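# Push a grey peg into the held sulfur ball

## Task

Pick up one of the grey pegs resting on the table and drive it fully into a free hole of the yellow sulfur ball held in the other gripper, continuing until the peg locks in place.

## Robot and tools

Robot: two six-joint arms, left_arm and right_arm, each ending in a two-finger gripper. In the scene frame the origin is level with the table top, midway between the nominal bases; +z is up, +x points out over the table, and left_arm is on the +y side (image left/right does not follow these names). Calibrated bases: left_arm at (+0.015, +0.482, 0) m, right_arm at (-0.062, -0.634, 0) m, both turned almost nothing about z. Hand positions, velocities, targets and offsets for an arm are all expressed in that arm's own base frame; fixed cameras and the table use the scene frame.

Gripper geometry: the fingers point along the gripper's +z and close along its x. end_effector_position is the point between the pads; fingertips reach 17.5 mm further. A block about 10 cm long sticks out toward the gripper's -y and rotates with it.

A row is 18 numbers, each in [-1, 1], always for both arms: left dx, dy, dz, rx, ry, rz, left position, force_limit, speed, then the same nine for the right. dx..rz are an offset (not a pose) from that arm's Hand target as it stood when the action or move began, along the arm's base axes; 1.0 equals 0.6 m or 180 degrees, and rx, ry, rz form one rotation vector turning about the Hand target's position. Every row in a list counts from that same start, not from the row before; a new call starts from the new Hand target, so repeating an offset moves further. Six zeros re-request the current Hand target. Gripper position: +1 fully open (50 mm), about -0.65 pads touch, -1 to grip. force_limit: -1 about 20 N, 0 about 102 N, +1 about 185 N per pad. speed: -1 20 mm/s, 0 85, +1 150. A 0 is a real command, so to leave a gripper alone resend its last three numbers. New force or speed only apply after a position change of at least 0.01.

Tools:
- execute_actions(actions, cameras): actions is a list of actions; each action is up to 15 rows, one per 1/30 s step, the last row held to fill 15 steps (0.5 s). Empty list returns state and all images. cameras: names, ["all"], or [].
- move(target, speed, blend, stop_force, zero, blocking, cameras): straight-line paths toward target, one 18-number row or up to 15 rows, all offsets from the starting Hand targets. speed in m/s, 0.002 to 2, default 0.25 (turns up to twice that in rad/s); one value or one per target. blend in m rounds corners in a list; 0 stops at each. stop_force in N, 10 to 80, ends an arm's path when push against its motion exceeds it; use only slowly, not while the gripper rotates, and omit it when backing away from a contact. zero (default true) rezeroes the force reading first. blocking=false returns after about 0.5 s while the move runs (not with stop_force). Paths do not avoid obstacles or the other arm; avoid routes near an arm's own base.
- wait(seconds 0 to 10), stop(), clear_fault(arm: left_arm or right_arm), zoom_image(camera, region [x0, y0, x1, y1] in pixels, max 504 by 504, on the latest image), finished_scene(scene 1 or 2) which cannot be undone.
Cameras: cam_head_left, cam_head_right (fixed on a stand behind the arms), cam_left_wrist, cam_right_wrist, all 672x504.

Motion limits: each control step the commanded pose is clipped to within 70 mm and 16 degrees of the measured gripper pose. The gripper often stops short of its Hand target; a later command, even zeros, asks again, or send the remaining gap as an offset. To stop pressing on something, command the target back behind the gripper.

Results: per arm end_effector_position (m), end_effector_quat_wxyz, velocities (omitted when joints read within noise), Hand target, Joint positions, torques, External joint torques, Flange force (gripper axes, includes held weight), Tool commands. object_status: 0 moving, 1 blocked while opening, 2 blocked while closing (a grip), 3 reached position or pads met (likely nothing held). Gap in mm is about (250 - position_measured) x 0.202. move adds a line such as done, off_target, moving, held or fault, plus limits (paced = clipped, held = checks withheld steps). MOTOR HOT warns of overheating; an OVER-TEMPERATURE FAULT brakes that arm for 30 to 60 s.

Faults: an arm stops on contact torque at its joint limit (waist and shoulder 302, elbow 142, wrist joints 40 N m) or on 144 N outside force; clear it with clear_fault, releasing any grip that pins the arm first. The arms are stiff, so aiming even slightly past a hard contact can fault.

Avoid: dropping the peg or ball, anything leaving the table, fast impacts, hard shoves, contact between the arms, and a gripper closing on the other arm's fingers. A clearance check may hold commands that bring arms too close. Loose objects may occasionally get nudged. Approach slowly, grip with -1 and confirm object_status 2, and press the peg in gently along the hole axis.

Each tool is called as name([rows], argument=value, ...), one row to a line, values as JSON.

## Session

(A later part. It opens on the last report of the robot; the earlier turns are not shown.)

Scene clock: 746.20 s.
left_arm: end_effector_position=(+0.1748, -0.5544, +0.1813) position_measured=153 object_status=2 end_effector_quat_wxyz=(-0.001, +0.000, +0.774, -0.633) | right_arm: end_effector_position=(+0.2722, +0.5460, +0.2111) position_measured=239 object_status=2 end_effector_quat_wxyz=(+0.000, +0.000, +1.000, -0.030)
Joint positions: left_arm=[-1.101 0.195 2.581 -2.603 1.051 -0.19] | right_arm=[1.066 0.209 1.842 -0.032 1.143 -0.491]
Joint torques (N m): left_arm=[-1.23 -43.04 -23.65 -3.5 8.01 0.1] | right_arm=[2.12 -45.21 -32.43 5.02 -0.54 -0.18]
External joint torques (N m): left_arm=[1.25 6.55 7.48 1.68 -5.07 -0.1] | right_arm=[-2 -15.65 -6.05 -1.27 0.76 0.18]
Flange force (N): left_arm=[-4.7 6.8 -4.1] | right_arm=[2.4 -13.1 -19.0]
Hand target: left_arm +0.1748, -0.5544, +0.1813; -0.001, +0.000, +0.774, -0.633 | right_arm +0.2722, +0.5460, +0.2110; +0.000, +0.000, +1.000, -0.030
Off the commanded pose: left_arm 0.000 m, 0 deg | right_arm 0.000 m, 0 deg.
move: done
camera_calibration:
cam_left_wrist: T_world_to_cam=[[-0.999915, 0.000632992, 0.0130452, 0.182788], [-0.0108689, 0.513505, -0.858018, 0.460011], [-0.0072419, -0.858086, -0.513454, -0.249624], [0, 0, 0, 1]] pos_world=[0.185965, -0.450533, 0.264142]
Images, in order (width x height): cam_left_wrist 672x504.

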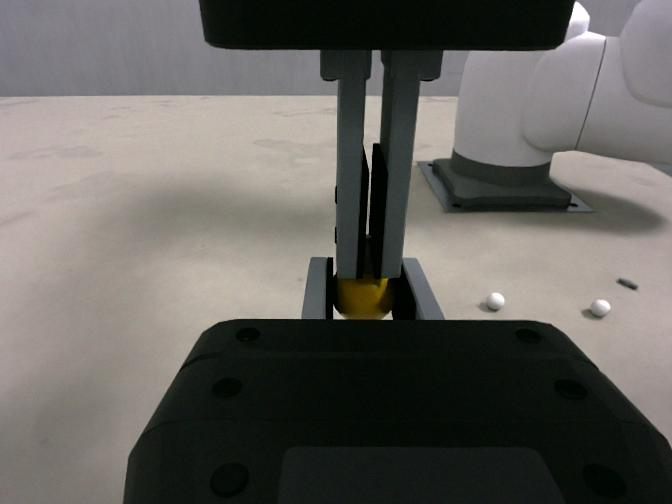

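move([
  [0,0,0,0,0,0,-1,1,-1,0.0007,0,-0.0004,0,0,0,-1,0.2,-1],
  [0,0,0,0,0,0,-1,1,-1,0.0005,0.0005,-0.0004,0,0,0,-1,0.2,-1],
  [0,0,0,0,0,0,-1,1,-1,0,0.0007,-0.0004,0,0,0,-1,0.2,-1],
  [0,0,0,0,0,0,-1,1,-1,-0.0005,0.0005,-0.0004,0,0,0,-1,0.2,-1],
  [0,0,0,0,0,0,-1,1,-1,-0.0007,0,-0.0004,0,0,0,-1,0.2,-1],
  [0,0,0,0,0,0,-1,1,-1,-0.0005,-0.0005,-0.0004,0,0,0,-1,0.2,-1],
  [0,0,0,0,0,0,-1,1,-1,0,-0.0007,-0.0004,0,0,0,-1,0.2,-1],
  [0,0,0,0,0,0,-1,1,-1,0.0005,-0.0005,-0.0004,0,0,0,-1,0.2,-1],
  [0,0,0,0,0,0,-1,1,-1,0,0,-0.0004,0,0,0,-1,0.2,-1],
], speed=0.006, blend=0.0001)

move([
  [0,0,0,0,0,0,-1,1,-1,0,-0.002,0,0.0167,0,0,-1,0.2,-1],
  [0,0,0,0,0,0,-1,1,-1,0.0014,-0.0014,0,0.0118,0.0118,0,-1,0.2,-1],
  [0,0,0,0,0,0,-1,1,-1,0.002,0,0,0,0.0167,0,-1,0.2,-1],
  [0,0,0,0,0,0,-1,1,-1,0.0014,0.0014,0,-0.0118,0.0118,0,-1,0.2,-1],
  [0,0,0,0,0,0,-1,1,-1,0,0.002,0,-0.0167,0,0,-1,0.2,-1],
  [0,0,0,0,0,0,-1,1,-1,-0.0014,0.0014,0,-0.0118,-0.0118,0,-1,0.2,-1],
  [0,0,0,0,0,0,-1,1,-1,-0.002,0,0,0,-0.0167,0,-1,0.2,-1],
  [0,0,0,0,0,0,-1,1,-1,-0.0014,-0.0014,0,0.0118,-0.0118,0,-1,0.2,-1],
  [0,0,0,0,0,0,-1,1,-1,0,0,0,0,0,0,-1,0.2,-1],
], speed=0.04, blend=0.0001)

move([
  [0,0,0,0,0,0,-1,1,-1,0,0,-0.0017,0,0,0,-1,0.2,-1],
], speed=0.006)

Scene clock: 747.97 s.
left_arm: end_effector_position=(+0.1748, -0.5544, +0.1813) position_measured=153 object_status=2 end_effector_quat_wxyz=(-0.001, +0.000, +0.774, -0.633) | right_arm: end_effector_position=(+0.2723, +0.5459, +0.2108) position_measured=239 object_status=2 end_effector_quat_wxyz=(+0.000, +0.000, +1.000, -0.030)
Joint positions: left_arm=[-1.101 0.195 2.581 -2.603 1.051 -0.19] | right_arm=[1.066 0.209 1.842 -0.032 1.142 -0.491]
Joint torques (N m): left_arm=[-1.62 -45.52 -23.51 -3.2 9.39 0.07] | right_arm=[0.52 -41.94 -28.99 4.17 0.37 -0.12]
External joint torques (N m): left_arm=[1.57 8.95 7.28 1.37 -6.44 -0.07] | right_arm=[-0.4 -18.38 -9.44 -0.43 -0.16 0.12]
Flange force (N): left_arm=[-5.9 9.2 -0.1] | right_arm=[3.8 -10.4 -23.2]
Hand target: left_arm +0.1748, -0.5544, +0.1813; -0.001, +0.000, +0.774, -0.633 | right_arm +0.2722, +0.5460, +0.2108; +0.000, +0.000, +1.000, -0.030
Off the commanded pose: left_arm 0.000 m, 0 deg | right_arm 0.000 m, 0 deg.
move: done

Scene clock: 753.17 s.
left_arm: end_effector_position=(+0.1748, -0.5545, +0.1813) position_measured=153 object_status=2 end_effector_quat_wxyz=(-0.001, +0.000, +0.774, -0.633) | right_arm: end_effector_position=(+0.2722, +0.5460, +0.2108) position_measured=239 object_status=2 end_effector_quat_wxyz=(+0.000, +0.000, +1.000, -0.030)
Joint positions: left_arm=[-1.101 0.195 2.581 -2.603 1.051 -0.19] | right_arm=[1.066 0.209 1.842 -0.032 1.142 -0.491]
Joint torques (N m): left_arm=[-0.78 -46.81 -25.79 -3.63 10.04 0.1] | right_arm=[1.66 -41.39 -27.9 4.73 -0.28 -0.15]
External joint torques (N m): left_arm=[0.77 10.24 9.59 1.81 -7.09 -0.1] | right_arm=[-1.55 -19.18 -10.48 -0.99 0.5 0.15]
Flange force (N): left_arm=[-3.6 11.9 -0.8] | right_arm=[1.7 -10.5 -26.1]
Hand target: left_arm +0.1748, -0.5544, +0.1813; -0.001, +0.000, +0.774, -0.633 | right_arm +0.2722, +0.5460, +0.2108; +0.000, +0.000, +1.000, -0.030
Off the commanded pose: left_arm 0.000 m, 0 deg | right_arm 0.000 m, 0 deg.
move: done

Scene clock: 753.87 s.
left_arm: end_effector_position=(+0.1748, -0.5544, +0.1812) position_measured=153 object_status=2 end_effector_quat_wxyz=(-0.001, +0.000, +0.774, -0.633) | right_arm: end_effector_position=(+0.2722, +0.5461, +0.2098) position_measured=239 object_status=2 end_effector_quat_wxyz=(+0.000, +0.000, +1.000, -0.029)
Joint positions: left_arm=[-1.101 0.195 2.581 -2.603 1.051 -0.19] | right_arm=[1.066 0.21 1.843 -0.032 1.14 -0.491]
Joint torques (N m): left_arm=[-2.83 -62.82 -36.93 -4.25 18.89 0.1] | right_arm=[-0.47 -23.2 -14.72 3.97 -0.58 -0.15]
External joint torques (N m): left_arm=[2.81 26.19 20.76 2.43 -15.94 -0.1] | right_arm=[0.32 -37.01 -23.61 -0.24 0.79 0.15]
Flange force (N): left_arm=[-8.3 35.9 5.0] | right_arm=[5.2 -12.3 -54.1]
Hand target: left_arm +0.1748, -0.5544, +0.1813; -0.001, +0.000, +0.774, -0.633 | right_arm +0.2722, +0.5460, +0.2098; +0.000, +0.000, +1.000, -0.030
Off the commanded pose: left_arm 0.000 m, 0 deg | right_arm 0.000 m, 0 deg.
move: done

move([
  [0,0,0,0,0,0,-1,1,-1,0.001,0,0,0,0,0,-1,0.2,-1],
  [0,0,0,0,0,0,-1,1,-1,0.0007,0.0007,0,0,0,0,-1,0.2,-1],
  [0,0,0,0,0,0,-1,1,-1,0,0.001,0,0,0,0,-1,0.2,-1],
  [0,0,0,0,0,0,-1,1,-1,-0.0007,0.0007,0,0,0,0,-1,0.2,-1],
  [0,0,0,0,0,0,-1,1,-1,-0.001,0,0,0,0,0,-1,0.2,-1],
  [0,0,0,0,0,0,-1,1,-1,-0.0007,-0.0007,0,0,0,0,-1,0.2,-1],
  [0,0,0,0,0,0,-1,1,-1,0,-0.001,0,0,0,0,-1,0.2,-1],
  [0,0,0,0,0,0,-1,1,-1,0.0007,-0.0007,0,0,0,0,-1,0.2,-1],
  [0,0,0,0,0,0,-1,1,-1,0,0,0,0,0,0,-1,0.2,-1],
], speed=0.006, blend=0.0001)

move([
  [0,0,0,0,0,0,-1,1,-1,0,-0.002,0,0.0167,0,0,-1,0.2,-1],
  [0,0,0,0,0,0,-1,1,-1,0.0014,-0.0014,0,0.0118,0.0118,0,-1,0.2,-1],
  [0,0,0,0,0,0,-1,1,-1,0.002,0,0,0,0.0167,0,-1,0.2,-1],
  [0,0,0,0,0,0,-1,1,-1,0.0014,0.0014,0,-0.0118,0.0118,0,-1,0.2,-1],
  [0,0,0,0,0,0,-1,1,-1,0,0.002,0,-0.0167,0,0,-1,0.2,-1],
  [0,0,0,0,0,0,-1,1,-1,-0.0014,0.0014,0,-0.0118,-0.0118,0,-1,0.2,-1],
  [0,0,0,0,0,0,-1,1,-1,-0.002,0,0,0,-0.0167,0,-1,0.2,-1],
  [0,0,0,0,0,0,-1,1,-1,-0.0014,-0.0014,0,0.0118,-0.0118,0,-1,0.2,-1],
  [0,0,0,0,0,0,-1,1,-1,0,0,0,0,0,0,-1,0.2,-1],
], speed=0.04, blend=0.0001)

move([
  [0,0,0,0,0,0,-1,1,-1,0,0,0.0045,0,0,0,-1,0.2,-1],
], speed=0.006)

move([
  [0,0,0,0,0,0,-1,1,-1,0,0,0.0015,0,0,0,-1,0.2,-1],
], speed=0.006)

move([
  [0,0,0,0,0,0,-1,1,-1,0,0,0.0015,0,0,0,-1,0.2,-1],
], speed=0.006)

Scene clock: 756.07 s.
left_arm: end_effector_position=(+0.1748, -0.5545, +0.1813) position_measured=153 object_status=2 end_effector_quat_wxyz=(-0.001, +0.000, +0.774, -0.633) | right_arm: end_effector_position=(+0.2723, +0.5459, +0.2098) position_measured=239 object_status=2 end_effector_quat_wxyz=(+0.000, +0.000, +1.000, -0.030)
Joint positions: left_arm=[-1.101 0.195 2.581 -2.603 1.051 -0.19] | right_arm=[1.066 0.21 1.843 -0.032 1.14 -0.491]
Joint torques (N m): left_arm=[-3.16 -66.05 -37.9 -4.04 20.37 0.17] | right_arm=[-2.29 -20.7 -12.58 3.37 -0.39 -0.19]
External joint torques (N m): left_arm=[3.22 29.43 21.6 2.2 -17.42 -0.17] | right_arm=[2.39 -40.05 -25.69 0.35 0.62 0.19]
Flange force (N): left_arm=[-9.6 40.8 8.6] | right_arm=[8.5 -11.5 -58.4]
Hand target: left_arm +0.1748, -0.5544, +0.1813; -0.001, +0.000, +0.774, -0.633 | right_arm +0.2722, +0.5460, +0.2098; +0.000, +0.000, +1.000, -0.030
Off the commanded pose: left_arm 0.000 m, 0 deg | right_arm 0.000 m, 0 deg.
move: done

Scene clock: 761.27 s.
left_arm: end_effector_position=(+0.1748, -0.5544, +0.1813) position_measured=153 object_status=2 end_effector_quat_wxyz=(-0.001, +0.000, +0.774, -0.633) | right_arm: end_effector_position=(+0.2722, +0.5460, +0.2098) position_measured=239 object_status=2 end_effector_quat_wxyz=(+0.000, +0.000, +1.000, -0.030)
Joint positions: left_arm=[-1.101 0.195 2.581 -2.603 1.051 -0.19] | right_arm=[1.066 0.21 1.843 -0.032 1.14 -0.491]
Joint torques (N m): left_arm=[-2.01 -65.27 -38.61 -4.56 20.14 0.13] | right_arm=[-0.56 -21.59 -11.86 4.08 -0.45 -0.04]
External joint torques (N m): left_arm=[1.97 28.73 22.53 2.75 -17.2 -0.13] | right_arm=[0.37 -38.51 -26.31 -0.37 0.67 0.04]
Flange force (N): left_arm=[-6.6 39.7 7.1] | right_arm=[3.8 -10.0 -58.0]
Hand target: left_arm +0.1748, -0.5544, +0.1813; -0.001, +0.000, +0.774, -0.633 | right_arm +0.2722, +0.5460, +0.2098; +0.000, +0.000, +1.000, -0.030
Off the commanded pose: left_arm 0.000 m, 0 deg | right_arm 0.000 m, 0 deg.
move: done

Scene clock: 761.97 s.
left_arm: end_effector_position=(+0.1748, -0.5546, +0.1816) position_measured=153 object_status=2 end_effector_quat_wxyz=(-0.001, +0.000, +0.774, -0.634) | right_arm: end_effector_position=(+0.2722, +0.5460, +0.2124) position_measured=239 object_status=2 end_effector_quat_wxyz=(+0.000, +0.000, +1.000, -0.030)
Joint positions: left_arm=[-1.101 0.195 2.581 -2.603 1.052 -0.19] | right_arm=[1.066 0.208 1.84 -0.032 1.145 -0.491]
Joint torques (N m): left_arm=[-0.77 -29.94 -14.22 -2.65 0.95 0.07] | right_arm=[3.3 -59.55 -42.73 5.22 -0.27 -0.17]
External joint torques (N m): left_arm=[0.7 -6.81 -1.82 0.85 1.99 -0.07] | right_arm=[-3.08 -0.6 4.38 -1.48 0.48 0.17]
Flange force (N): left_arm=[-2.8 -13.7 -10.1] | right_arm=[-0.3 -10.1 3.9]
Hand target: left_arm +0.1748, -0.5544, +0.1813; -0.001, +0.000, +0.774, -0.633 | right_arm +0.2722, +0.5460, +0.2125; +0.000, +0.000, +1.000, -0.030
Off the commanded pose: left_arm 0.000 m, 0 deg | right_arm 0.000 m, 0 deg.
move: done

Scene clock: 762.67 s.
left_arm: end_effector_position=(+0.1748, -0.5544, +0.1813) position_measured=153 object_status=2 end_effector_quat_wxyz=(-0.001, +0.000, +0.774, -0.633) | right_arm: end_effector_position=(+0.2722, +0.5460, +0.2134) position_measured=239 object_status=2 end_effector_quat_wxyz=(+0.000, +0.000, +1.000, -0.030)
Joint positions: left_arm=[-1.101 0.195 2.581 -2.603 1.051 -0.19] | right_arm=[1.066 0.207 1.839 -0.032 1.147 -0.491]
Joint torques (N m): left_arm=[-1.36 -33.79 -14.89 -2.28 3.07 0.1] | right_arm=[1.33 -55.32 -39.23 4.26 0.28 -0.15]
External joint torques (N m): left_arm=[1.35 -2.7 -1.18 0.47 -0.14 -0.1] | right_arm=[-1.06 -5.14 0.74 -0.5 -0.06 0.15]
Flange force (N): left_arm=[-4.8 -8.4 -5.0] | right_arm=[2.6 -9.1 -2.5]
Hand target: left_arm +0.1748, -0.5544, +0.1813; -0.001, +0.000, +0.774, -0.633 | right_arm +0.2722, +0.5460, +0.2134; +0.000, +0.000, +1.000, -0.030
Off the commanded pose: left_arm 0.000 m, 0 deg | right_arm 0.000 m, 0 deg.
move: done

Scene clock: 763.37 s.
left_arm: end_effector_position=(+0.1748, -0.5544, +0.1813) position_measured=153 object_status=2 end_effector_quat_wxyz=(-0.001, +0.000, +0.774, -0.633) | right_arm: end_effector_position=(+0.2722, +0.5460, +0.2143) position_measured=239 object_status=2 end_effector_quat_wxyz=(+0.000, +0.000, +1.000, -0.030)
Joint positions: left_arm=[-1.101 0.195 2.581 -2.603 1.051 -0.19] | right_arm=[1.066 0.206 1.838 -0.032 1.148 -0.491]
Joint torques (N m): left_arm=[-2.13 -33.85 -14.34 -2.11 3.1 0.11] | right_arm=[0.32 -55.91 -38.74 3.95 0.46 -0.09]
External joint torques (N m): left_arm=[2.11 -2.67 -1.8 0.29 -0.17 -0.1] | right_arm=[-0.26 -4.38 0.22 -0.2 -0.24 0.09]
Flange force (N): left_arm=[-7.0 -8.6 -4.9] | right_arm=[2.8 -6.6 -2.3]
Hand target: left_arm +0.1748, -0.5544, +0.1813; -0.001, +0.000, +0.774, -0.633 | right_arm +0.2722, +0.5460, +0.2143; +0.000, +0.000, +1.000, -0.030
Off the commanded pose: left_arm 0.000 m, 0 deg | right_arm 0.000 m, 0 deg.
move: done

execute_actions(actions=[], cameras=["cam_head_left","cam_head_right"])

zoom_image(camera="cam_head_left", region=[60, 300, 340, 504])

Scene clock: 763.63 s.
left_arm: end_effector_position=(+0.1748, -0.5544, +0.1813) position_measured=153 object_status=2 end_effector_quat_wxyz=(-0.001, +0.000, +0.774, -0.633) | right_arm: end_effector_position=(+0.2722, +0.5460, +0.2143) position_measured=239 object_status=2 end_effector_quat_wxyz=(+0.000, +0.000, +1.000, -0.030)
Joint positions: left_arm=[-1.101 0.195 2.581 -2.603 1.051 -0.19] | right_arm=[1.066 0.206 1.838 -0.032 1.148 -0.491]
Joint velocities: within noise
Joint torques (N m): left_arm=[-1.68 -34.09 -14.28 -2.18 3.09 0.12] | right_arm=[0.14 -55.7 -38.87 3.98 0.45 -0.13]
External joint torques (N m): left_arm=[1.68 -2.43 -1.9 0.36 -0.15 -0.11] | right_arm=[-0.31 -4.21 0.38 -0.24 -0.24 0.13]
Flange force (N): left_arm=[-6.3 -8.2 -3.9] | right_arm=[2.8 -6.7 -2.0]
Hand target: left_arm +0.1748, -0.5544, +0.1813; -0.001, +0.000, +0.774, -0.633 | right_arm +0.2722, +0.5460, +0.2143; +0.000, +0.000, +1.000, -0.030
Tool commands: left_gripper/position=-1.0 left_gripper/force_limit=+1.0 left_gripper/speed=-1.0 right_gripper/position=-1.0 right_gripper/force_limit=+0.2 right_gripper/speed=-1.0
Off the commanded pose: left_arm 0.000 m, 0 deg | right_arm 0.000 m, 0 deg.
Images, in order (width x height): cam_head_left 672x504, cam_head_right 672x504.

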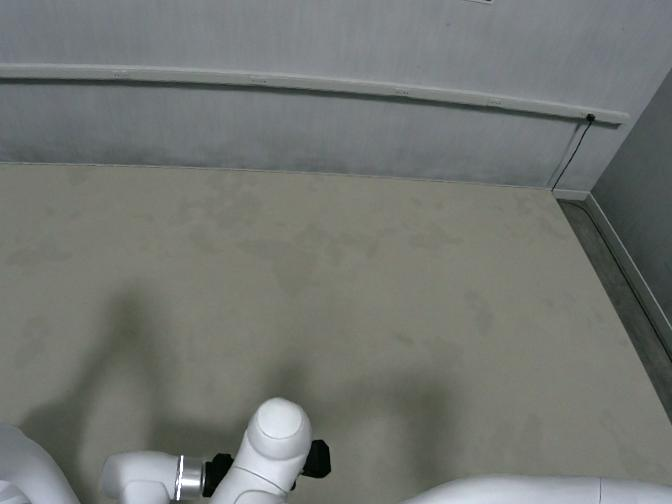

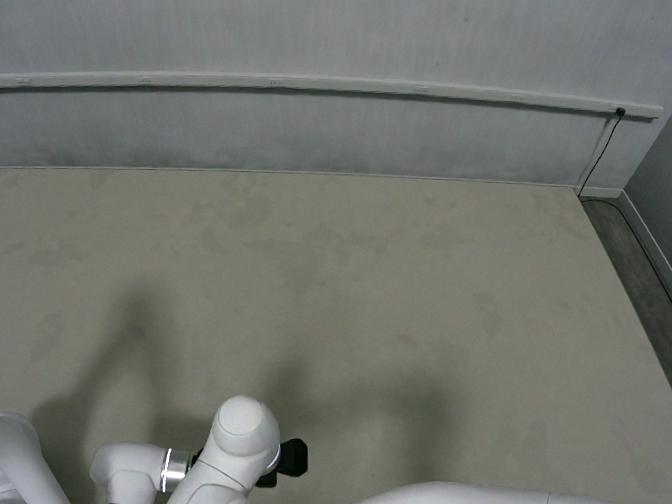

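Scaled by 1.800 from the camera's 672x504 image, which has a finer 960x720 frame.

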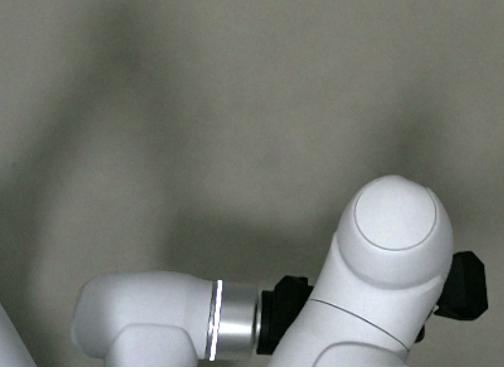

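move([
  [0,0,0,0,0,0,-1,1,-1,0,0,-0.0035,0,0,0,-1,0.2,-1],
  [0,0,0,0,0,0,-1,1,-1,0,0,-0.0035,0,0,0,-0.25,0,-0.5],
  [0,0,0,0,0,0,-1,1,-1,0,0.002,0.05,0,0,0,-0.25,0,-0.5],
  [0,0,0,0,0,0,-1,1,-1,-0.1,-0.15,0.1,0,0,0,-0.25,0,-0.5],
  [0,0,0,0,0,0,-1,1,-1,-0.25,-0.4,0.06,0.0,0,0,-0.25,0,-0.5],
], speed=0.15, cameras=["cam_left_wrist","cam_right_wrist"])

zoom_image(camera="cam_left_wrist", region=[600, 265, 650, 305])

zoom_image(camera="cam_left_wrist", region=[330, 220, 400, 290])

Scene clock: 769.13 s.
left_arm: end_effector_position=(+0.1748, -0.5544, +0.1813) position_measured=153 object_status=2 end_effector_quat_wxyz=(-0.001, +0.000, +0.774, -0.633) | right_arm: end_effector_position=(+0.1223, +0.3061, +0.2503) position_measured=189 object_status=3 end_effector_quat_wxyz=(+0.000, +0.000, +1.000, -0.030)
Joint positions: left_arm=[-1.101 0.195 2.581 -2.603 1.051 -0.19] | right_arm=[1.11 -0.287 2.237 -0.028 1.244 -0.451]
Joint torques (N m): left_arm=[-1.85 -33.9 -14.38 -2.15 3.06 0.08] | right_arm=[0.38 -6.21 -40.78 4.13 0.49 -0.13]
External joint torques (N m): left_arm=[1.97 -2.86 -1.8 0.32 -0.12 -0.08] | right_arm=[-0.42 -3.66 0.62 -0.21 -0.28 0.13]
Flange force (N): left_arm=[-6.6 -8.9 -5.0] | right_arm=[1.9 -7.6 -0.8]
Hand target: left_arm +0.1748, -0.5544, +0.1813; -0.001, +0.000, +0.774, -0.633 | right_arm +0.1222, +0.3060, +0.2503; +0.000, +0.000, +1.000, -0.030
Off the commanded pose: left_arm 0.000 m, 0 deg | right_arm 0.000 m, 0 deg.
move: done
camera_calibration:
cam_left_wrist: T_world_to_cam=[[-0.999915, 0.000632992, 0.0130452, 0.182888], [-0.0108689, 0.513505, -0.858018, 0.460012], [-0.0072419, -0.858086, -0.513454, -0.249624], [0, 0, 0, 1]] pos_world=[0.186065, -0.450533, 0.264142]
cam_right_wrist: T_world_to_cam=[[-0.999832, -0.0167861, 0.00732618, 0.136077], [-0.0141779, 0.962586, 0.270605, -0.338016], [-0.0115945, 0.270455, -0.962663, 0.287375], [0, 0, 0, 1]] pos_world=[0.134594, 0.249932, 0.367117]
Images, in order (width x height): cam_left_wrist 672x504, cam_right_wrist 672x504.

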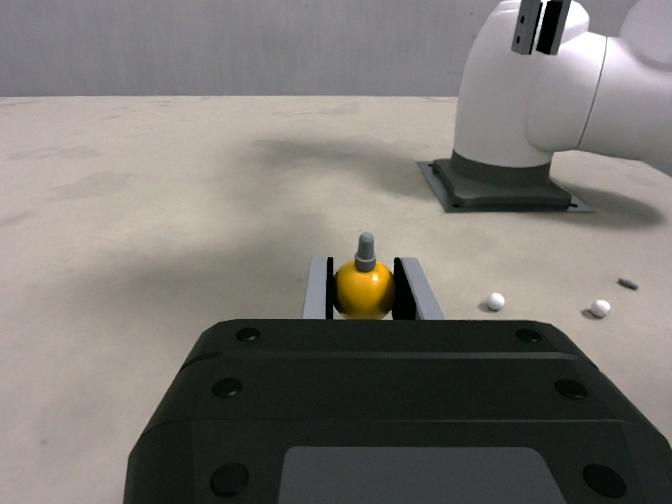

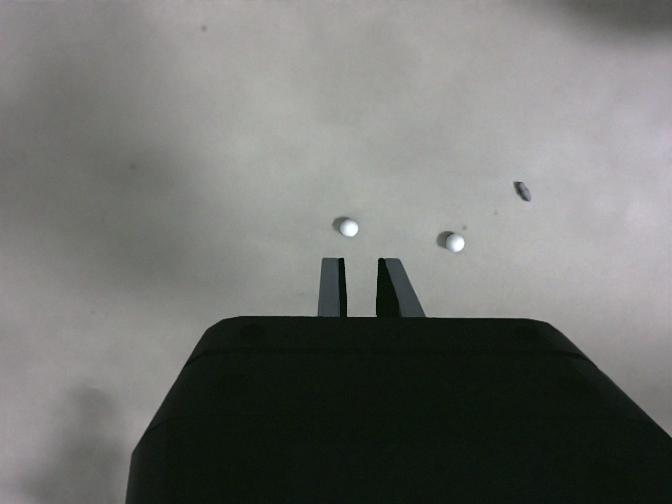

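Scaled by 10.080 from the camera's 672x504 image, which has a finer 960x720 frame.

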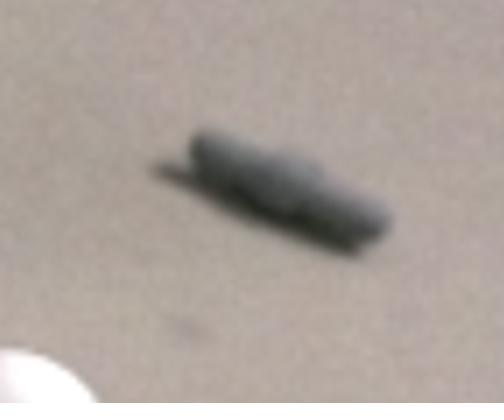

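Scaled by 7.200 from the camera's 672x504 image, which has a finer 960x720 frame.

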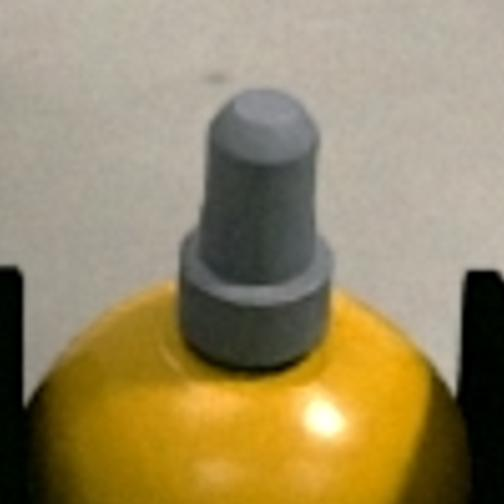

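zoom_image(camera="cam_right_wrist", region=[500, 170, 545, 215])

Scaled by 11.200 from the camera's 672x504 image, which has a finer 960x720 frame.

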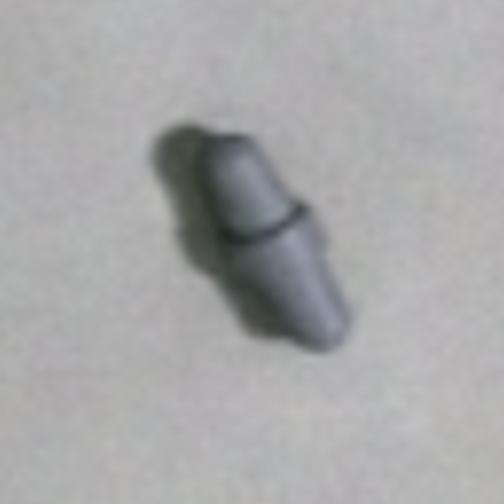

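move([
  [0,0,0,0,0,0,-1,1,-1,-0.24,-0.03,-0.15,0,0,0.169,-0.25,0,-0.5],
], speed=0.2, cameras=["cam_right_wrist","cam_left_wrist"])

zoom_image(camera="cam_right_wrist", region=[300, 180, 420, 320])

Scene clock: 773.33 s.
left_arm: end_effector_position=(+0.1748, -0.5544, +0.1813) position_measured=153 object_status=2 end_effector_quat_wxyz=(-0.001, +0.000, +0.774, -0.633) | right_arm: end_effector_position=(-0.0217, +0.2880, +0.1603) position_measured=189 object_status=3 end_effector_quat_wxyz=(+0.008, -0.262, +0.965, -0.028)
Joint positions: left_arm=[-1.101 0.195 2.581 -2.603 1.051 -0.19] | right_arm=[1.558 -0.279 2.412 -0.036 1.058 -0.525]
Joint torques (N m): left_arm=[-1.79 -33.96 -14.31 -2.13 3.13 0.07] | right_arm=[-0.24 -1.82 -36.79 3.74 0.45 -0.13]
External joint torques (N m): left_arm=[1.77 -2.8 -1.82 0.32 -0.18 -0.07] | right_arm=[0.15 -5.53 0.15 -0.18 -0.25 0.13]
Flange force (N): left_arm=[-6.1 -9.0 -4.6] | right_arm=[5.5 -10.3 -5.7]
Hand target: left_arm +0.1748, -0.5544, +0.1813; -0.001, +0.000, +0.774, -0.633 | right_arm -0.0218, +0.2880, +0.1603; +0.008, -0.262, +0.965, -0.028
Off the commanded pose: left_arm 0.000 m, 0 deg | right_arm 0.000 m, 0 deg.
move: done
camera_calibration:
cam_left_wrist: T_world_to_cam=[[-0.999915, 0.000632992, 0.0130452, 0.182788], [-0.0108689, 0.513505, -0.858018, 0.460011], [-0.0072419, -0.858086, -0.513454, -0.249624], [0, 0, 0, 1]] pos_world=[0.185965, -0.450533, 0.264142]
cam_right_wrist: T_world_to_cam=[[-0.853699, -0.520715, 0.00731747, 0.140821], [-0.499607, 0.822897, 0.270617, -0.26867], [-0.146936, 0.227369, -0.962659, 0.21341], [0, 0, 0, 1]] pos_world=[0.0173469, 0.245893, 0.277117]
Images, in order (width x height): cam_left_wrist 672x504, cam_right_wrist 672x504.

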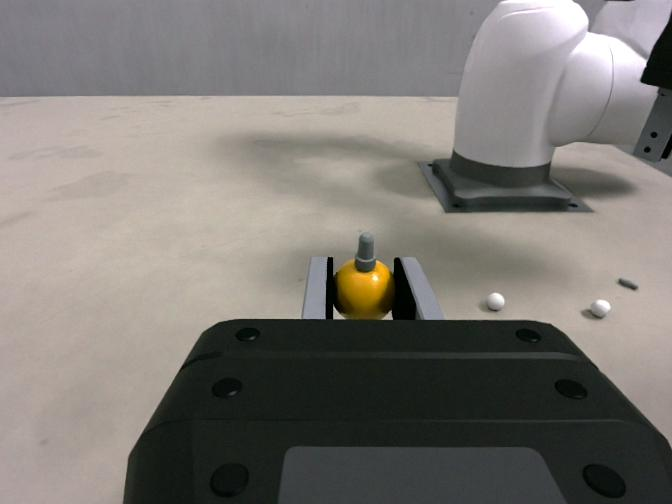

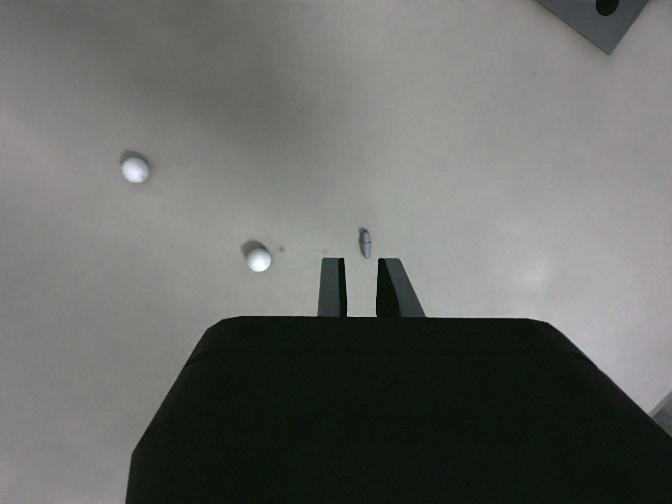

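Scaled by 3.600 from the camera's 672x504 image, which has a finer 960x720 frame.

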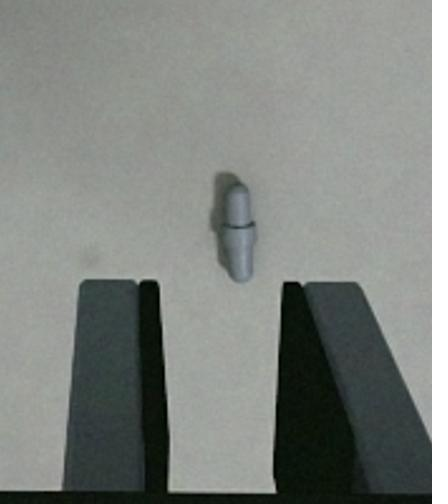

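move([
  [0,0,0,0,0,0,-1,1,-1,-0.0283,0.0047,-0.15,0,0,0.012,-0.25,0,-0.5],
], speed=0.15, cameras=["cam_right_wrist"])

zoom_image(camera="cam_right_wrist", region=[310, 220, 410, 320])

Scene clock: 775.27 s.
left_arm: end_effector_position=(+0.1748, -0.5544, +0.1813) position_measured=153 object_status=2 end_effector_quat_wxyz=(-0.001, +0.000, +0.774, -0.633) | right_arm: end_effector_position=(-0.0387, +0.2908, +0.0703) position_measured=189 object_status=3 end_effector_quat_wxyz=(+0.009, -0.280, +0.959, -0.028)
Joint positions: left_arm=[-1.101 0.195 2.581 -2.603 1.051 -0.19] | right_arm=[1.615 -0.122 2.51 -0.042 0.805 -0.494]
Joint torques (N m): left_arm=[-1.86 -34.09 -14.29 -2.14 3.06 0.1] | right_arm=[0.87 -12.26 -29.97 3.15 0.62 -0.06]
External joint torques (N m): left_arm=[1.94 -2.6 -1.87 0.31 -0.12 -0.1] | right_arm=[-0.85 -4.43 0.43 -0.27 -0.41 0.06]
Flange force (N): left_arm=[-6.7 -8.4 -4.5] | right_arm=[1.2 -9.8 -6.6]
Hand target: left_arm +0.1748, -0.5544, +0.1813; -0.001, +0.000, +0.774, -0.633 | right_arm -0.0387, +0.2908, +0.0703; +0.009, -0.280, +0.959, -0.028
Off the commanded pose: left_arm 0.000 m, 0 deg | right_arm 0.000 m, 0 deg.
move: done
camera_calibration:
cam_right_wrist: T_world_to_cam=[[-0.833459, -0.552532, 0.00732677, 0.138479], [-0.530268, 0.803465, 0.270666, -0.250683], [-0.155439, 0.221704, -0.962645, 0.124947], [0, 0, 0, 1]] pos_world=[0.00190863, 0.250228, 0.187117]
Images, in order (width x height): cam_right_wrist 672x504.

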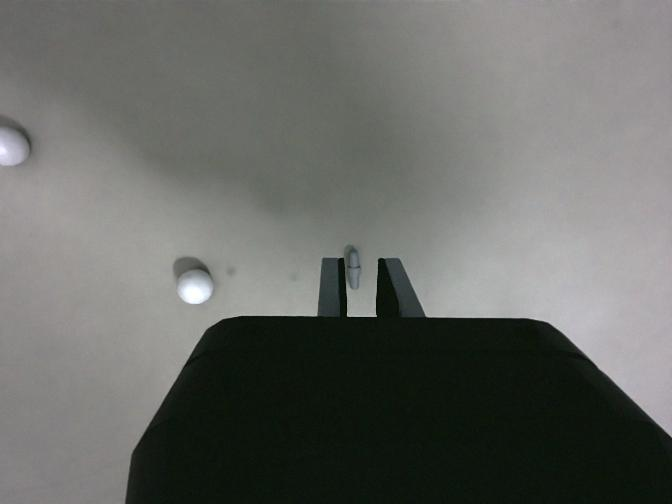

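Scaled by 5.040 from the camera's 672x504 image, which has a finer 960x720 frame.

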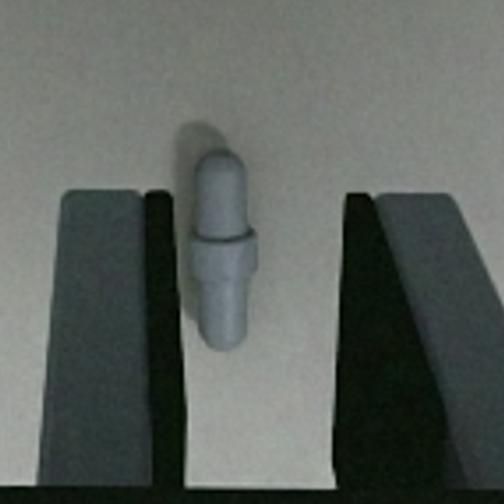

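move([
  [0,0,0,0,0,0,-1,1,-1,0.02,0.0,0.1,0,0,-0.5,-0.25,0,-0.5],
], speed=0.5)

move([
  [0,0,0,0,0,0,-1,1,-1,-0.02,0.0,-0.04,0,0,-0.49,-0.25,0,-0.5],
], speed=0.5, cameras=["cam_right_wrist"])

zoom_image(camera="cam_right_wrist", region=[300, 180, 440, 320])

Scene clock: 779.93 s.
left_arm: end_effector_position=(+0.1748, -0.5544, +0.1813) position_measured=153 object_status=2 end_effector_quat_wxyz=(-0.001, +0.000, +0.774, -0.633) | right_arm: end_effector_position=(-0.0267, +0.2908, +0.1303) position_measured=189 object_status=3 end_effector_quat_wxyz=(-0.014, +0.480, +0.877, -0.026)
Joint positions: left_arm=[-1.101 0.195 2.581 -2.603 1.051 -0.19] | right_arm=[1.497 -0.244 2.455 0.057 0.968 0.896]
Joint torques (N m): left_arm=[-1.89 -34.29 -14.27 -2.13 3.14 0.08] | right_arm=[-0.4 -3.57 -35.42 3.91 0.39 -0.19]
External joint torques (N m): left_arm=[1.91 -2.21 -2.03 0.3 -0.19 -0.08] | right_arm=[0.37 -5.75 0.49 -0.28 -0.24 0.19]
Flange force (N): left_arm=[-6.9 -7.7 -3.6] | right_arm=[-9.6 -8.1 -7.1]
Hand target: left_arm +0.1748, -0.5544, +0.1813; -0.001, +0.000, +0.774, -0.633 | right_arm -0.0267, +0.2908, +0.1303; -0.014, +0.480, +0.877, -0.026
Off the commanded pose: left_arm 0.000 m, 0 deg | right_arm 0.000 m, 0 deg.
move: done

Scene clock: 782.20 s.
left_arm: end_effector_position=(+0.1748, -0.5544, +0.1813) position_measured=153 object_status=2 end_effector_quat_wxyz=(-0.001, +0.000, +0.774, -0.633) | right_arm: end_effector_position=(-0.0387, +0.2909, +0.1063) position_measured=189 object_status=3 end_effector_quat_wxyz=(-0.028, +0.955, +0.295, -0.009)
Joint positions: left_arm=[-1.101 0.195 2.581 -2.603 1.051 -0.19] | right_arm=[1.55 -0.251 2.514 0.047 0.832 2.49]
Joint torques (N m): left_arm=[-1.86 -34.13 -14.29 -2.12 3.09 0.04] | right_arm=[0.15 -1.44 -33.97 3.69 0.07 -0.05]
External joint torques (N m): left_arm=[1.82 -2.42 -1.78 0.32 -0.15 -0.04] | right_arm=[-0.21 -6.17 0.11 -0.24 -0.27 0.05]
Flange force (N): left_arm=[-6.3 -7.8 -4.2] | right_arm=[-5.9 11.2 -10.6]
Hand target: left_arm +0.1748, -0.5544, +0.1813; -0.001, +0.000, +0.774, -0.633 | right_arm -0.0387, +0.2908, +0.1063; -0.028, +0.955, +0.295, -0.009
Off the commanded pose: left_arm 0.000 m, 0 deg | right_arm 0.000 m, 0 deg.
move: done
camera_calibration:
cam_right_wrist: T_world_to_cam=[[0.815668, 0.578474, 0.0073036, -0.126829], [0.555294, -0.7864, 0.270598, 0.244049], [0.162278, -0.216663, -0.962665, 0.299408], [0, 0, 0, 1]] pos_world=[-0.0806565, 0.330158, 0.223117]
Images, in order (width x height): cam_right_wrist 672x504.

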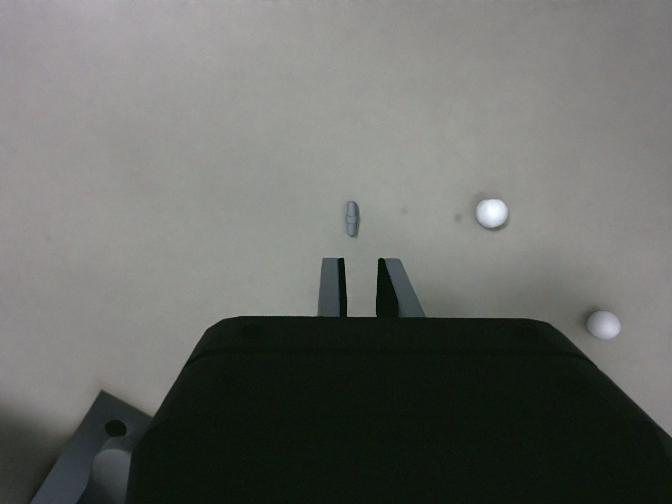

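Scaled by 3.600 from the camera's 672x504 image, which has a finer 960x720 frame.

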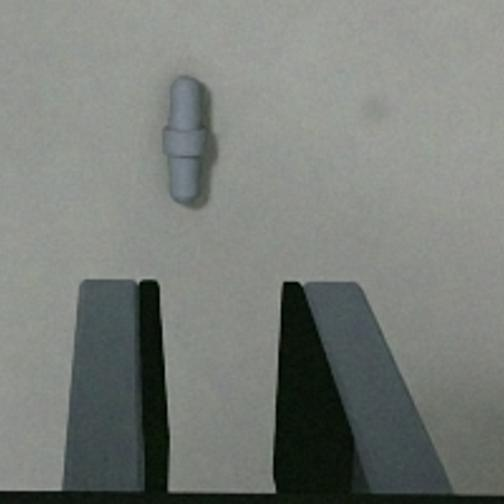

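zoom_image(camera="cam_right_wrist", region=[335, 195, 370, 245])

Scaled by 10.080 from the camera's 672x504 image, which has a finer 960x720 frame.

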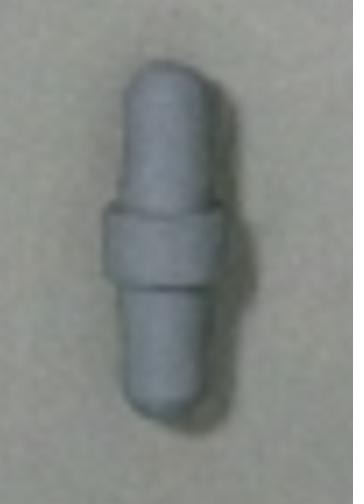

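move([
  [0,0,0,0,0,0,-1,1,-1,-0.0213,0.0304,-0.1,-0.0153,-0.0108,0,-0.25,0,-0.5],
], speed=0.15, cameras=["cam_right_wrist"])

zoom_image(camera="cam_right_wrist", region=[310, 220, 410, 320])

Scene clock: 785.27 s.
left_arm: end_effector_position=(+0.1748, -0.5544, +0.1813) position_measured=153 object_status=2 end_effector_quat_wxyz=(-0.001, +0.000, +0.774, -0.633) | right_arm: end_effector_position=(-0.0515, +0.3091, +0.0463) position_measured=189 object_status=3 end_effector_quat_wxyz=(+0.000, +0.955, +0.295, +0.000)
Joint positions: left_arm=[-1.101 0.195 2.581 -2.603 1.051 -0.19] | right_arm=[1.626 -0.065 2.526 0 0.681 2.597]
Joint torques (N m): left_arm=[-1.89 -33.91 -14.46 -2.13 3.04 0.12] | right_arm=[0.41 -15.46 -28.24 3.05 0.19 -0.14]
External joint torques (N m): left_arm=[1.83 -2.91 -1.61 0.32 -0.09 -0.11] | right_arm=[-0.27 -5.48 0.76 -0.29 -0.26 0.14]
Flange force (N): left_arm=[-6.0 -9.0 -5.2] | right_arm=[-4.2 10.0 -10.4]
Hand target: left_arm +0.1748, -0.5544, +0.1813; -0.001, +0.000, +0.774, -0.633 | right_arm -0.0515, +0.3091, +0.0463; +0.000, +0.955, +0.295, +0.000
Off the commanded pose: left_arm 0.000 m, 0 deg | right_arm 0.000 m, 0 deg.
move: done
camera_calibration:
cam_right_wrist: T_world_to_cam=[[0.81544, 0.578796, 0.00723286, -0.126612], [0.545108, -0.772062, 0.326768, 0.274147], [0.194716, -0.262517, -0.945077, 0.262724], [0, 0, 0, 1]] pos_world=[-0.0973517, 0.35391, 0.159628]
Images, in order (width x height): cam_right_wrist 672x504.

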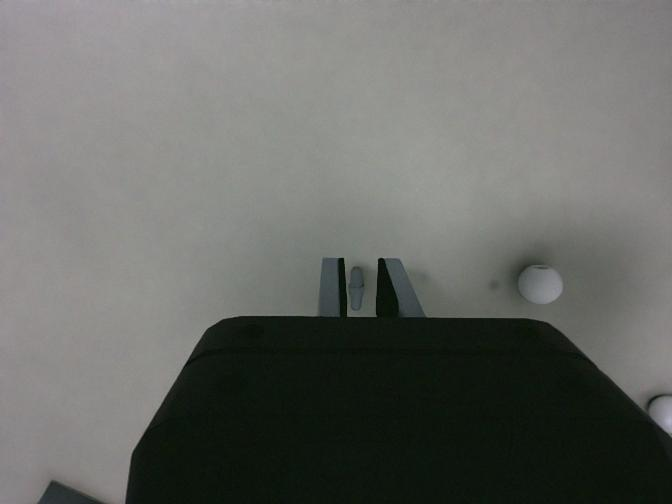

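Scaled by 5.040 from the camera's 672x504 image, which has a finer 960x720 frame.

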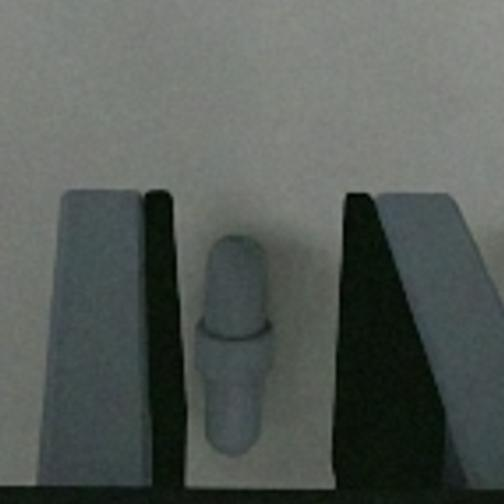

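move([
  [0,0,0,0,0,0,-1,1,-1,0,0,-0.0447,0,0,0,-0.25,0,-0.5],
], speed=0.03, stop_force=12, cameras=["cam_right_wrist"])

zoom_image(camera="cam_right_wrist", region=[310, 220, 410, 320])

Scene clock: 788.03 s.
left_arm: end_effector_position=(+0.1748, -0.5544, +0.1813) position_measured=153 object_status=2 end_effector_quat_wxyz=(-0.001, +0.000, +0.774, -0.633) | right_arm: end_effector_position=(-0.0515, +0.3091, +0.0194) position_measured=189 object_status=3 end_effector_quat_wxyz=(+0.000, +0.955, +0.295, +0.000)
Joint positions: left_arm=[-1.101 0.195 2.581 -2.603 1.051 -0.19] | right_arm=[1.626 -0.004 2.549 0 0.596 2.597]
Joint torques (N m): left_arm=[-1.65 -34.19 -14.18 -2.1 3.07 0.09] | right_arm=[0.2 -18.38 -25.34 2.67 0.16 -0.15]
External joint torques (N m): left_arm=[1.66 -2.44 -1.89 0.29 -0.13 -0.09] | right_arm=[-0.06 -6 0.86 -0.22 -0.23 0.15]
Flange force (N): left_arm=[-6.0 -8.0 -3.8] | right_arm=[-5.0 10.0 -12.9]
Hand target: left_arm +0.1748, -0.5544, +0.1813; -0.001, +0.000, +0.774, -0.633 | right_arm -0.0515, +0.3091, +0.0194; +0.000, +0.955, +0.295, +0.000
Off the commanded pose: left_arm 0.000 m, 0 deg | right_arm 0.000 m, 0 deg.
move: done
camera_calibration:
cam_right_wrist: T_world_to_cam=[[0.81544, 0.578796, 0.00723271, -0.126476], [0.545108, -0.772062, 0.326768, 0.282981], [0.194716, -0.262517, -0.945077, 0.237422], [0, 0, 0, 1]] pos_world=[-0.0973517, 0.35401, 0.132828]
Images, in order (width x height): cam_right_wrist 672x504.

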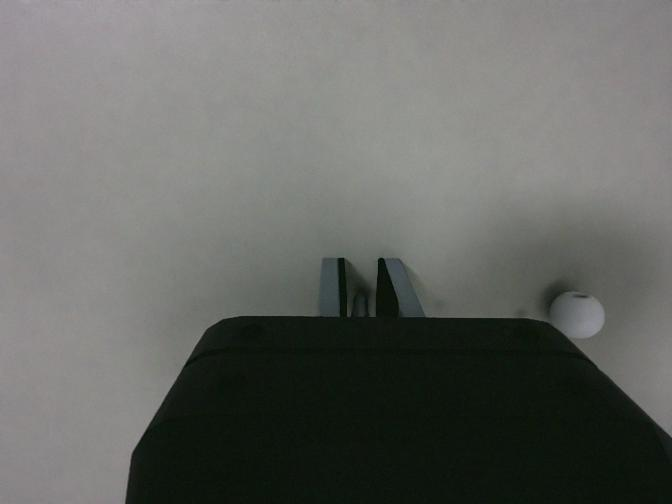

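Scaled by 5.040 from the camera's 672x504 image, which has a finer 960x720 frame.

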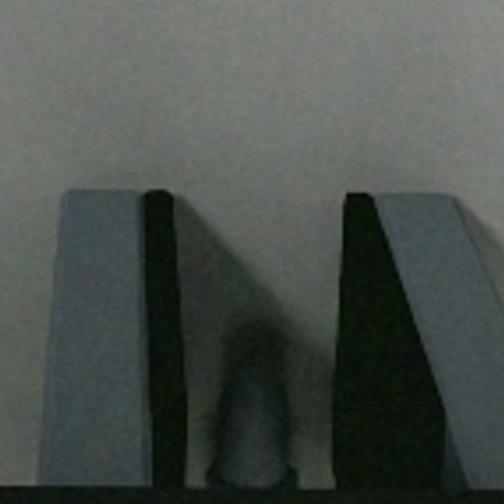

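move([
  [0,0,0,0,0,0,-1,1,-1,-0.0010,0.0015,0.0,0,0,0,-0.25,0,-0.5],
  [0,0,0,0,0,0,-1,1,-1,-0.0010,0.0015,0,0,0,0,-1,0.0,-1],
  [0,0,0,0,0,0,-1,1,-1,-0.0010,0.0015,0.1,0,0,0,-1,0.0,-1],
], speed=0.06, cameras=["cam_right_wrist"])

zoom_image(camera="cam_right_wrist", region=[310, 220, 410, 320])

Scene clock: 791.77 s.
left_arm: end_effector_position=(+0.1748, -0.5544, +0.1813) position_measured=153 object_status=2 end_effector_quat_wxyz=(-0.001, +0.000, +0.774, -0.633) | right_arm: end_effector_position=(-0.0521, +0.3100, +0.0794) position_measured=237 object_status=2 end_effector_quat_wxyz=(+0.000, +0.955, +0.295, +0.000)
Joint positions: left_arm=[-1.101 0.195 2.581 -2.603 1.051 -0.19] | right_arm=[1.627 -0.131 2.492 0 0.78 2.598]
Joint torques (N m): left_arm=[-1.83 -33.93 -14.24 -2.12 3.1 0.09] | right_arm=[0.41 -10.95 -31.34 3.28 0.25 -0.14]
External joint torques (N m): left_arm=[1.76 -2.63 -1.82 0.32 -0.16 -0.09] | right_arm=[-0.43 -6.12 0.6 -0.19 -0.33 0.14]
Flange force (N): left_arm=[-6.1 -8.5 -4.4] | right_arm=[-4.4 11.7 -10.0]
Hand target: left_arm +0.1748, -0.5544, +0.1813; -0.001, +0.000, +0.774, -0.633 | right_arm -0.0521, +0.3100, +0.0794; +0.000, +0.955, +0.295, +0.000
Off the commanded pose: left_arm 0.000 m, 0 deg | right_arm 0.000 m, 0 deg.
move: done
camera_calibration:
cam_right_wrist: T_world_to_cam=[[0.815451, 0.578781, 0.00717808, -0.126924], [0.545094, -0.772042, 0.32684, 0.264407], [0.194711, -0.26261, -0.945052, 0.294413], [0, 0, 0, 1]] pos_world=[-0.0979517, 0.35491, 0.192728]
Images, in order (width x height): cam_right_wrist 672x504.

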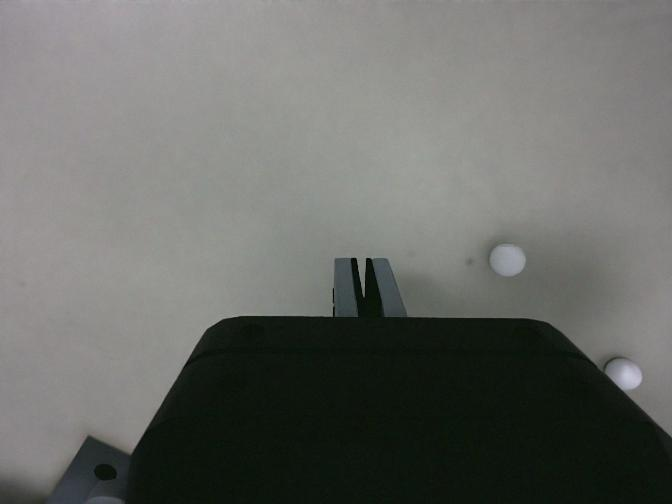

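Scaled by 5.040 from the camera's 672x504 image, which has a finer 960x720 frame.

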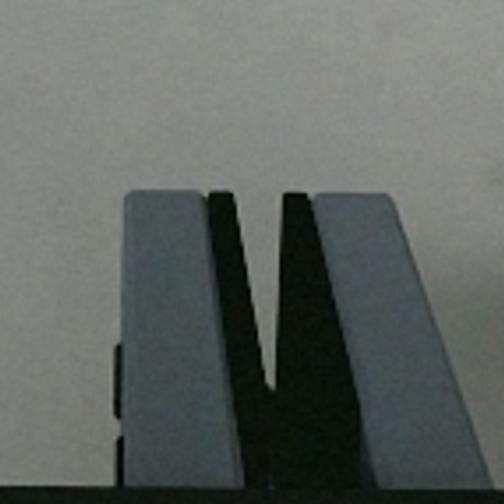

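move([
  [0,0,0,0,0,0,-1,1,-1,0.15,0.0,0.25,0,0,0.4,-1,0.0,-1],
], speed=0.4)

move([
  [0,0,0,0,0,0,-1,1,-1,0.387,0.25,0.05,0,0,0.409,-1,0.0,-1],
], speed=0.4)

Scene clock: 794.77 s.
left_arm: end_effector_position=(+0.1748, -0.5544, +0.1813) position_measured=153 object_status=2 end_effector_quat_wxyz=(-0.001, +0.000, +0.774, -0.633) | right_arm: end_effector_position=(+0.0379, +0.3100, +0.2294) position_measured=237 object_status=2 end_effector_quat_wxyz=(+0.000, +0.599, +0.801, +0.000)
Joint positions: left_arm=[-1.101 0.195 2.581 -2.603 1.051 -0.19] | right_arm=[1.338 -0.336 2.307 0 1.17 1.053]
Joint torques (N m): left_arm=[-2.07 -34.11 -14.33 -2.1 3.06 0.13] | right_arm=[0.26 0.8 -40.25 4.21 0.34 0.03]
External joint torques (N m): left_arm=[2.07 -2.53 -1.82 0.29 -0.11 -0.13] | right_arm=[-0.25 -6.23 0.19 -0.16 -0.31 -0.03]
Flange force (N): left_arm=[-7.0 -8.1 -4.6] | right_arm=[-12.0 -4.2 -4.3]
Hand target: left_arm +0.1748, -0.5544, +0.1813; -0.001, +0.000, +0.774, -0.633 | right_arm +0.0379, +0.3100, +0.2294; +0.000, +0.599, +0.801, +0.000
Off the commanded pose: left_arm 0.000 m, 0 deg | right_arm 0.000 m, 0 deg.
move: done

Scene clock: 796.97 s.
left_arm: end_effector_position=(+0.1748, -0.5544, +0.1813) position_measured=153 object_status=2 end_effector_quat_wxyz=(-0.001, +0.000, +0.774, -0.633) | right_arm: end_effector_position=(+0.2701, +0.4600, +0.2595) position_measured=237 object_status=2 end_effector_quat_wxyz=(+0.000, +0.000, +1.000, +0.000)
Joint positions: left_arm=[-1.101 0.195 2.581 -2.603 1.051 -0.19] | right_arm=[0.975 0.031 1.948 0 1.162 -0.595]
Joint torques (N m): left_arm=[-1.72 -34.17 -14.49 -2.14 3.09 0.13] | right_arm=[0.24 -38.13 -39.88 4.12 0.37 -0.16]
External joint torques (N m): left_arm=[1.76 -2.48 -1.71 0.32 -0.14 -0.13] | right_arm=[-0.28 -4.89 0 -0.18 -0.32 0.16]
Flange force (N): left_arm=[-6.2 -8.1 -4.3] | right_arm=[3.8 -6.9 -2.8]
Hand target: left_arm +0.1748, -0.5544, +0.1813; -0.001, +0.000, +0.774, -0.633 | right_arm +0.2701, +0.4600, +0.2594; +0.000, +0.000, +1.000, +0.000
Off the commanded pose: left_arm 0.000 m, 0 deg | right_arm 0.000 m, 0 deg.
move: done

move([
  [0,0,0,0,0,0,-1,1,-1,0.0002,0.02,-0.124,0.038,0,-0.0095,-1,0.0,-1],
], speed=0.15, cameras=["cam_left_wrist","cam_right_wrist"])

zoom_image(camera="cam_left_wrist", region=[320, 160, 420, 260])

zoom_image(camera="cam_right_wrist", region=[320, 200, 420, 320])

Scene clock: 798.53 s.
left_arm: end_effector_position=(+0.1748, -0.5544, +0.1813) position_measured=153 object_status=2 end_effector_quat_wxyz=(-0.001, +0.000, +0.774, -0.633) | right_arm: end_effector_position=(+0.2702, +0.4720, +0.1851) position_measured=237 object_status=2 end_effector_quat_wxyz=(+0.000, +0.015, +0.998, +0.060)
Joint positions: left_arm=[-1.101 0.195 2.581 -2.603 1.051 -0.19] | right_arm=[0.951 0.064 2.068 0.086 0.913 -0.639]
Joint torques (N m): left_arm=[-1.56 -34.24 -14.33 -2.09 3.15 0.12] | right_arm=[0.5 -39.04 -37.4 4.13 0.21 -0.11]
External joint torques (N m): left_arm=[1.61 -2.45 -1.69 0.29 -0.21 -0.12] | right_arm=[-0.49 -5.1 0.06 -0.33 -0.45 0.11]
Flange force (N): left_arm=[-5.6 -8.2 -4.0] | right_arm=[3.6 -6.8 -4.9]
Hand target: left_arm +0.1748, -0.5544, +0.1813; -0.001, +0.000, +0.774, -0.633 | right_arm +0.2702, +0.4720, +0.1850; +0.000, +0.015, +0.998, +0.060
Off the commanded pose: left_arm 0.000 m, 0 deg | right_arm 0.000 m, 0 deg.
move: done
camera_calibration:
cam_left_wrist: T_world_to_cam=[[-0.999915, 0.000632992, 0.0130452, 0.182788], [-0.0108689, 0.513505, -0.858018, 0.460011], [-0.0072419, -0.858086, -0.513454, -0.249624], [0, 0, 0, 1]] pos_world=[0.185965, -0.450533, 0.264142]
cam_right_wrist: T_world_to_cam=[[-0.999906, 0.0118525, 0.00686493, 0.273897], [0.0136608, 0.899382, 0.43695, -0.486422], [-0.000995244, 0.437003, -0.89946, 0.0882943], [0, 0, 0, 1]] pos_world=[0.280604, 0.395648, 0.290079]
Images, in order (width x height): cam_left_wrist 672x504, cam_right_wrist 672x504.

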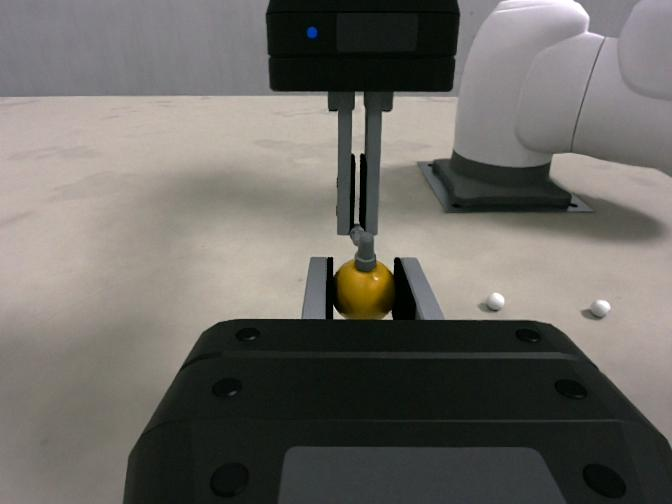

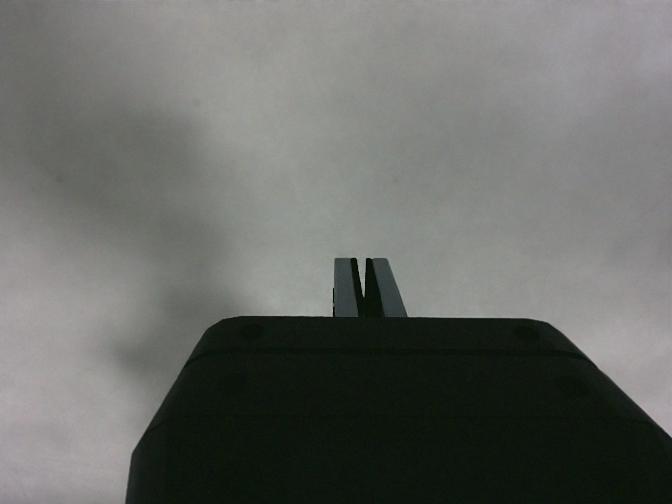

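Scaled by 5.040 from the camera's 672x504 image, which has a finer 960x720 frame.

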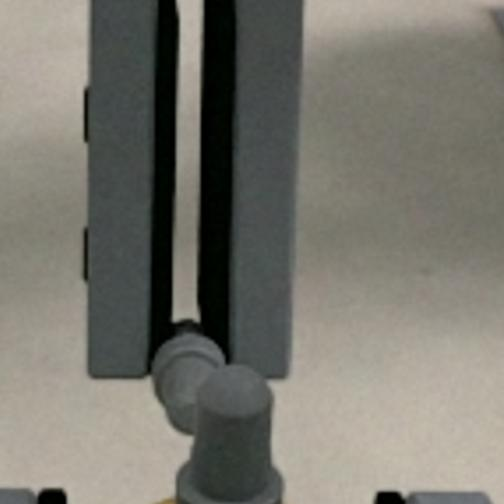

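Scaled by 4.200 from the camera's 672x504 image, which has a finer 960x720 frame.

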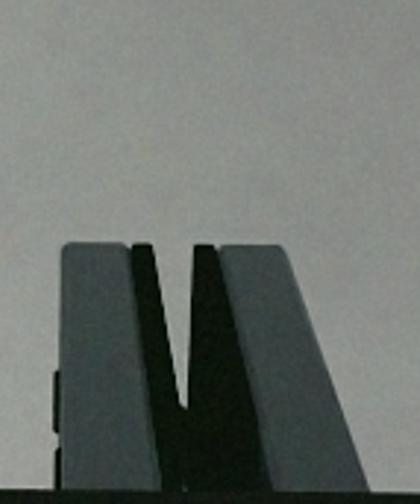

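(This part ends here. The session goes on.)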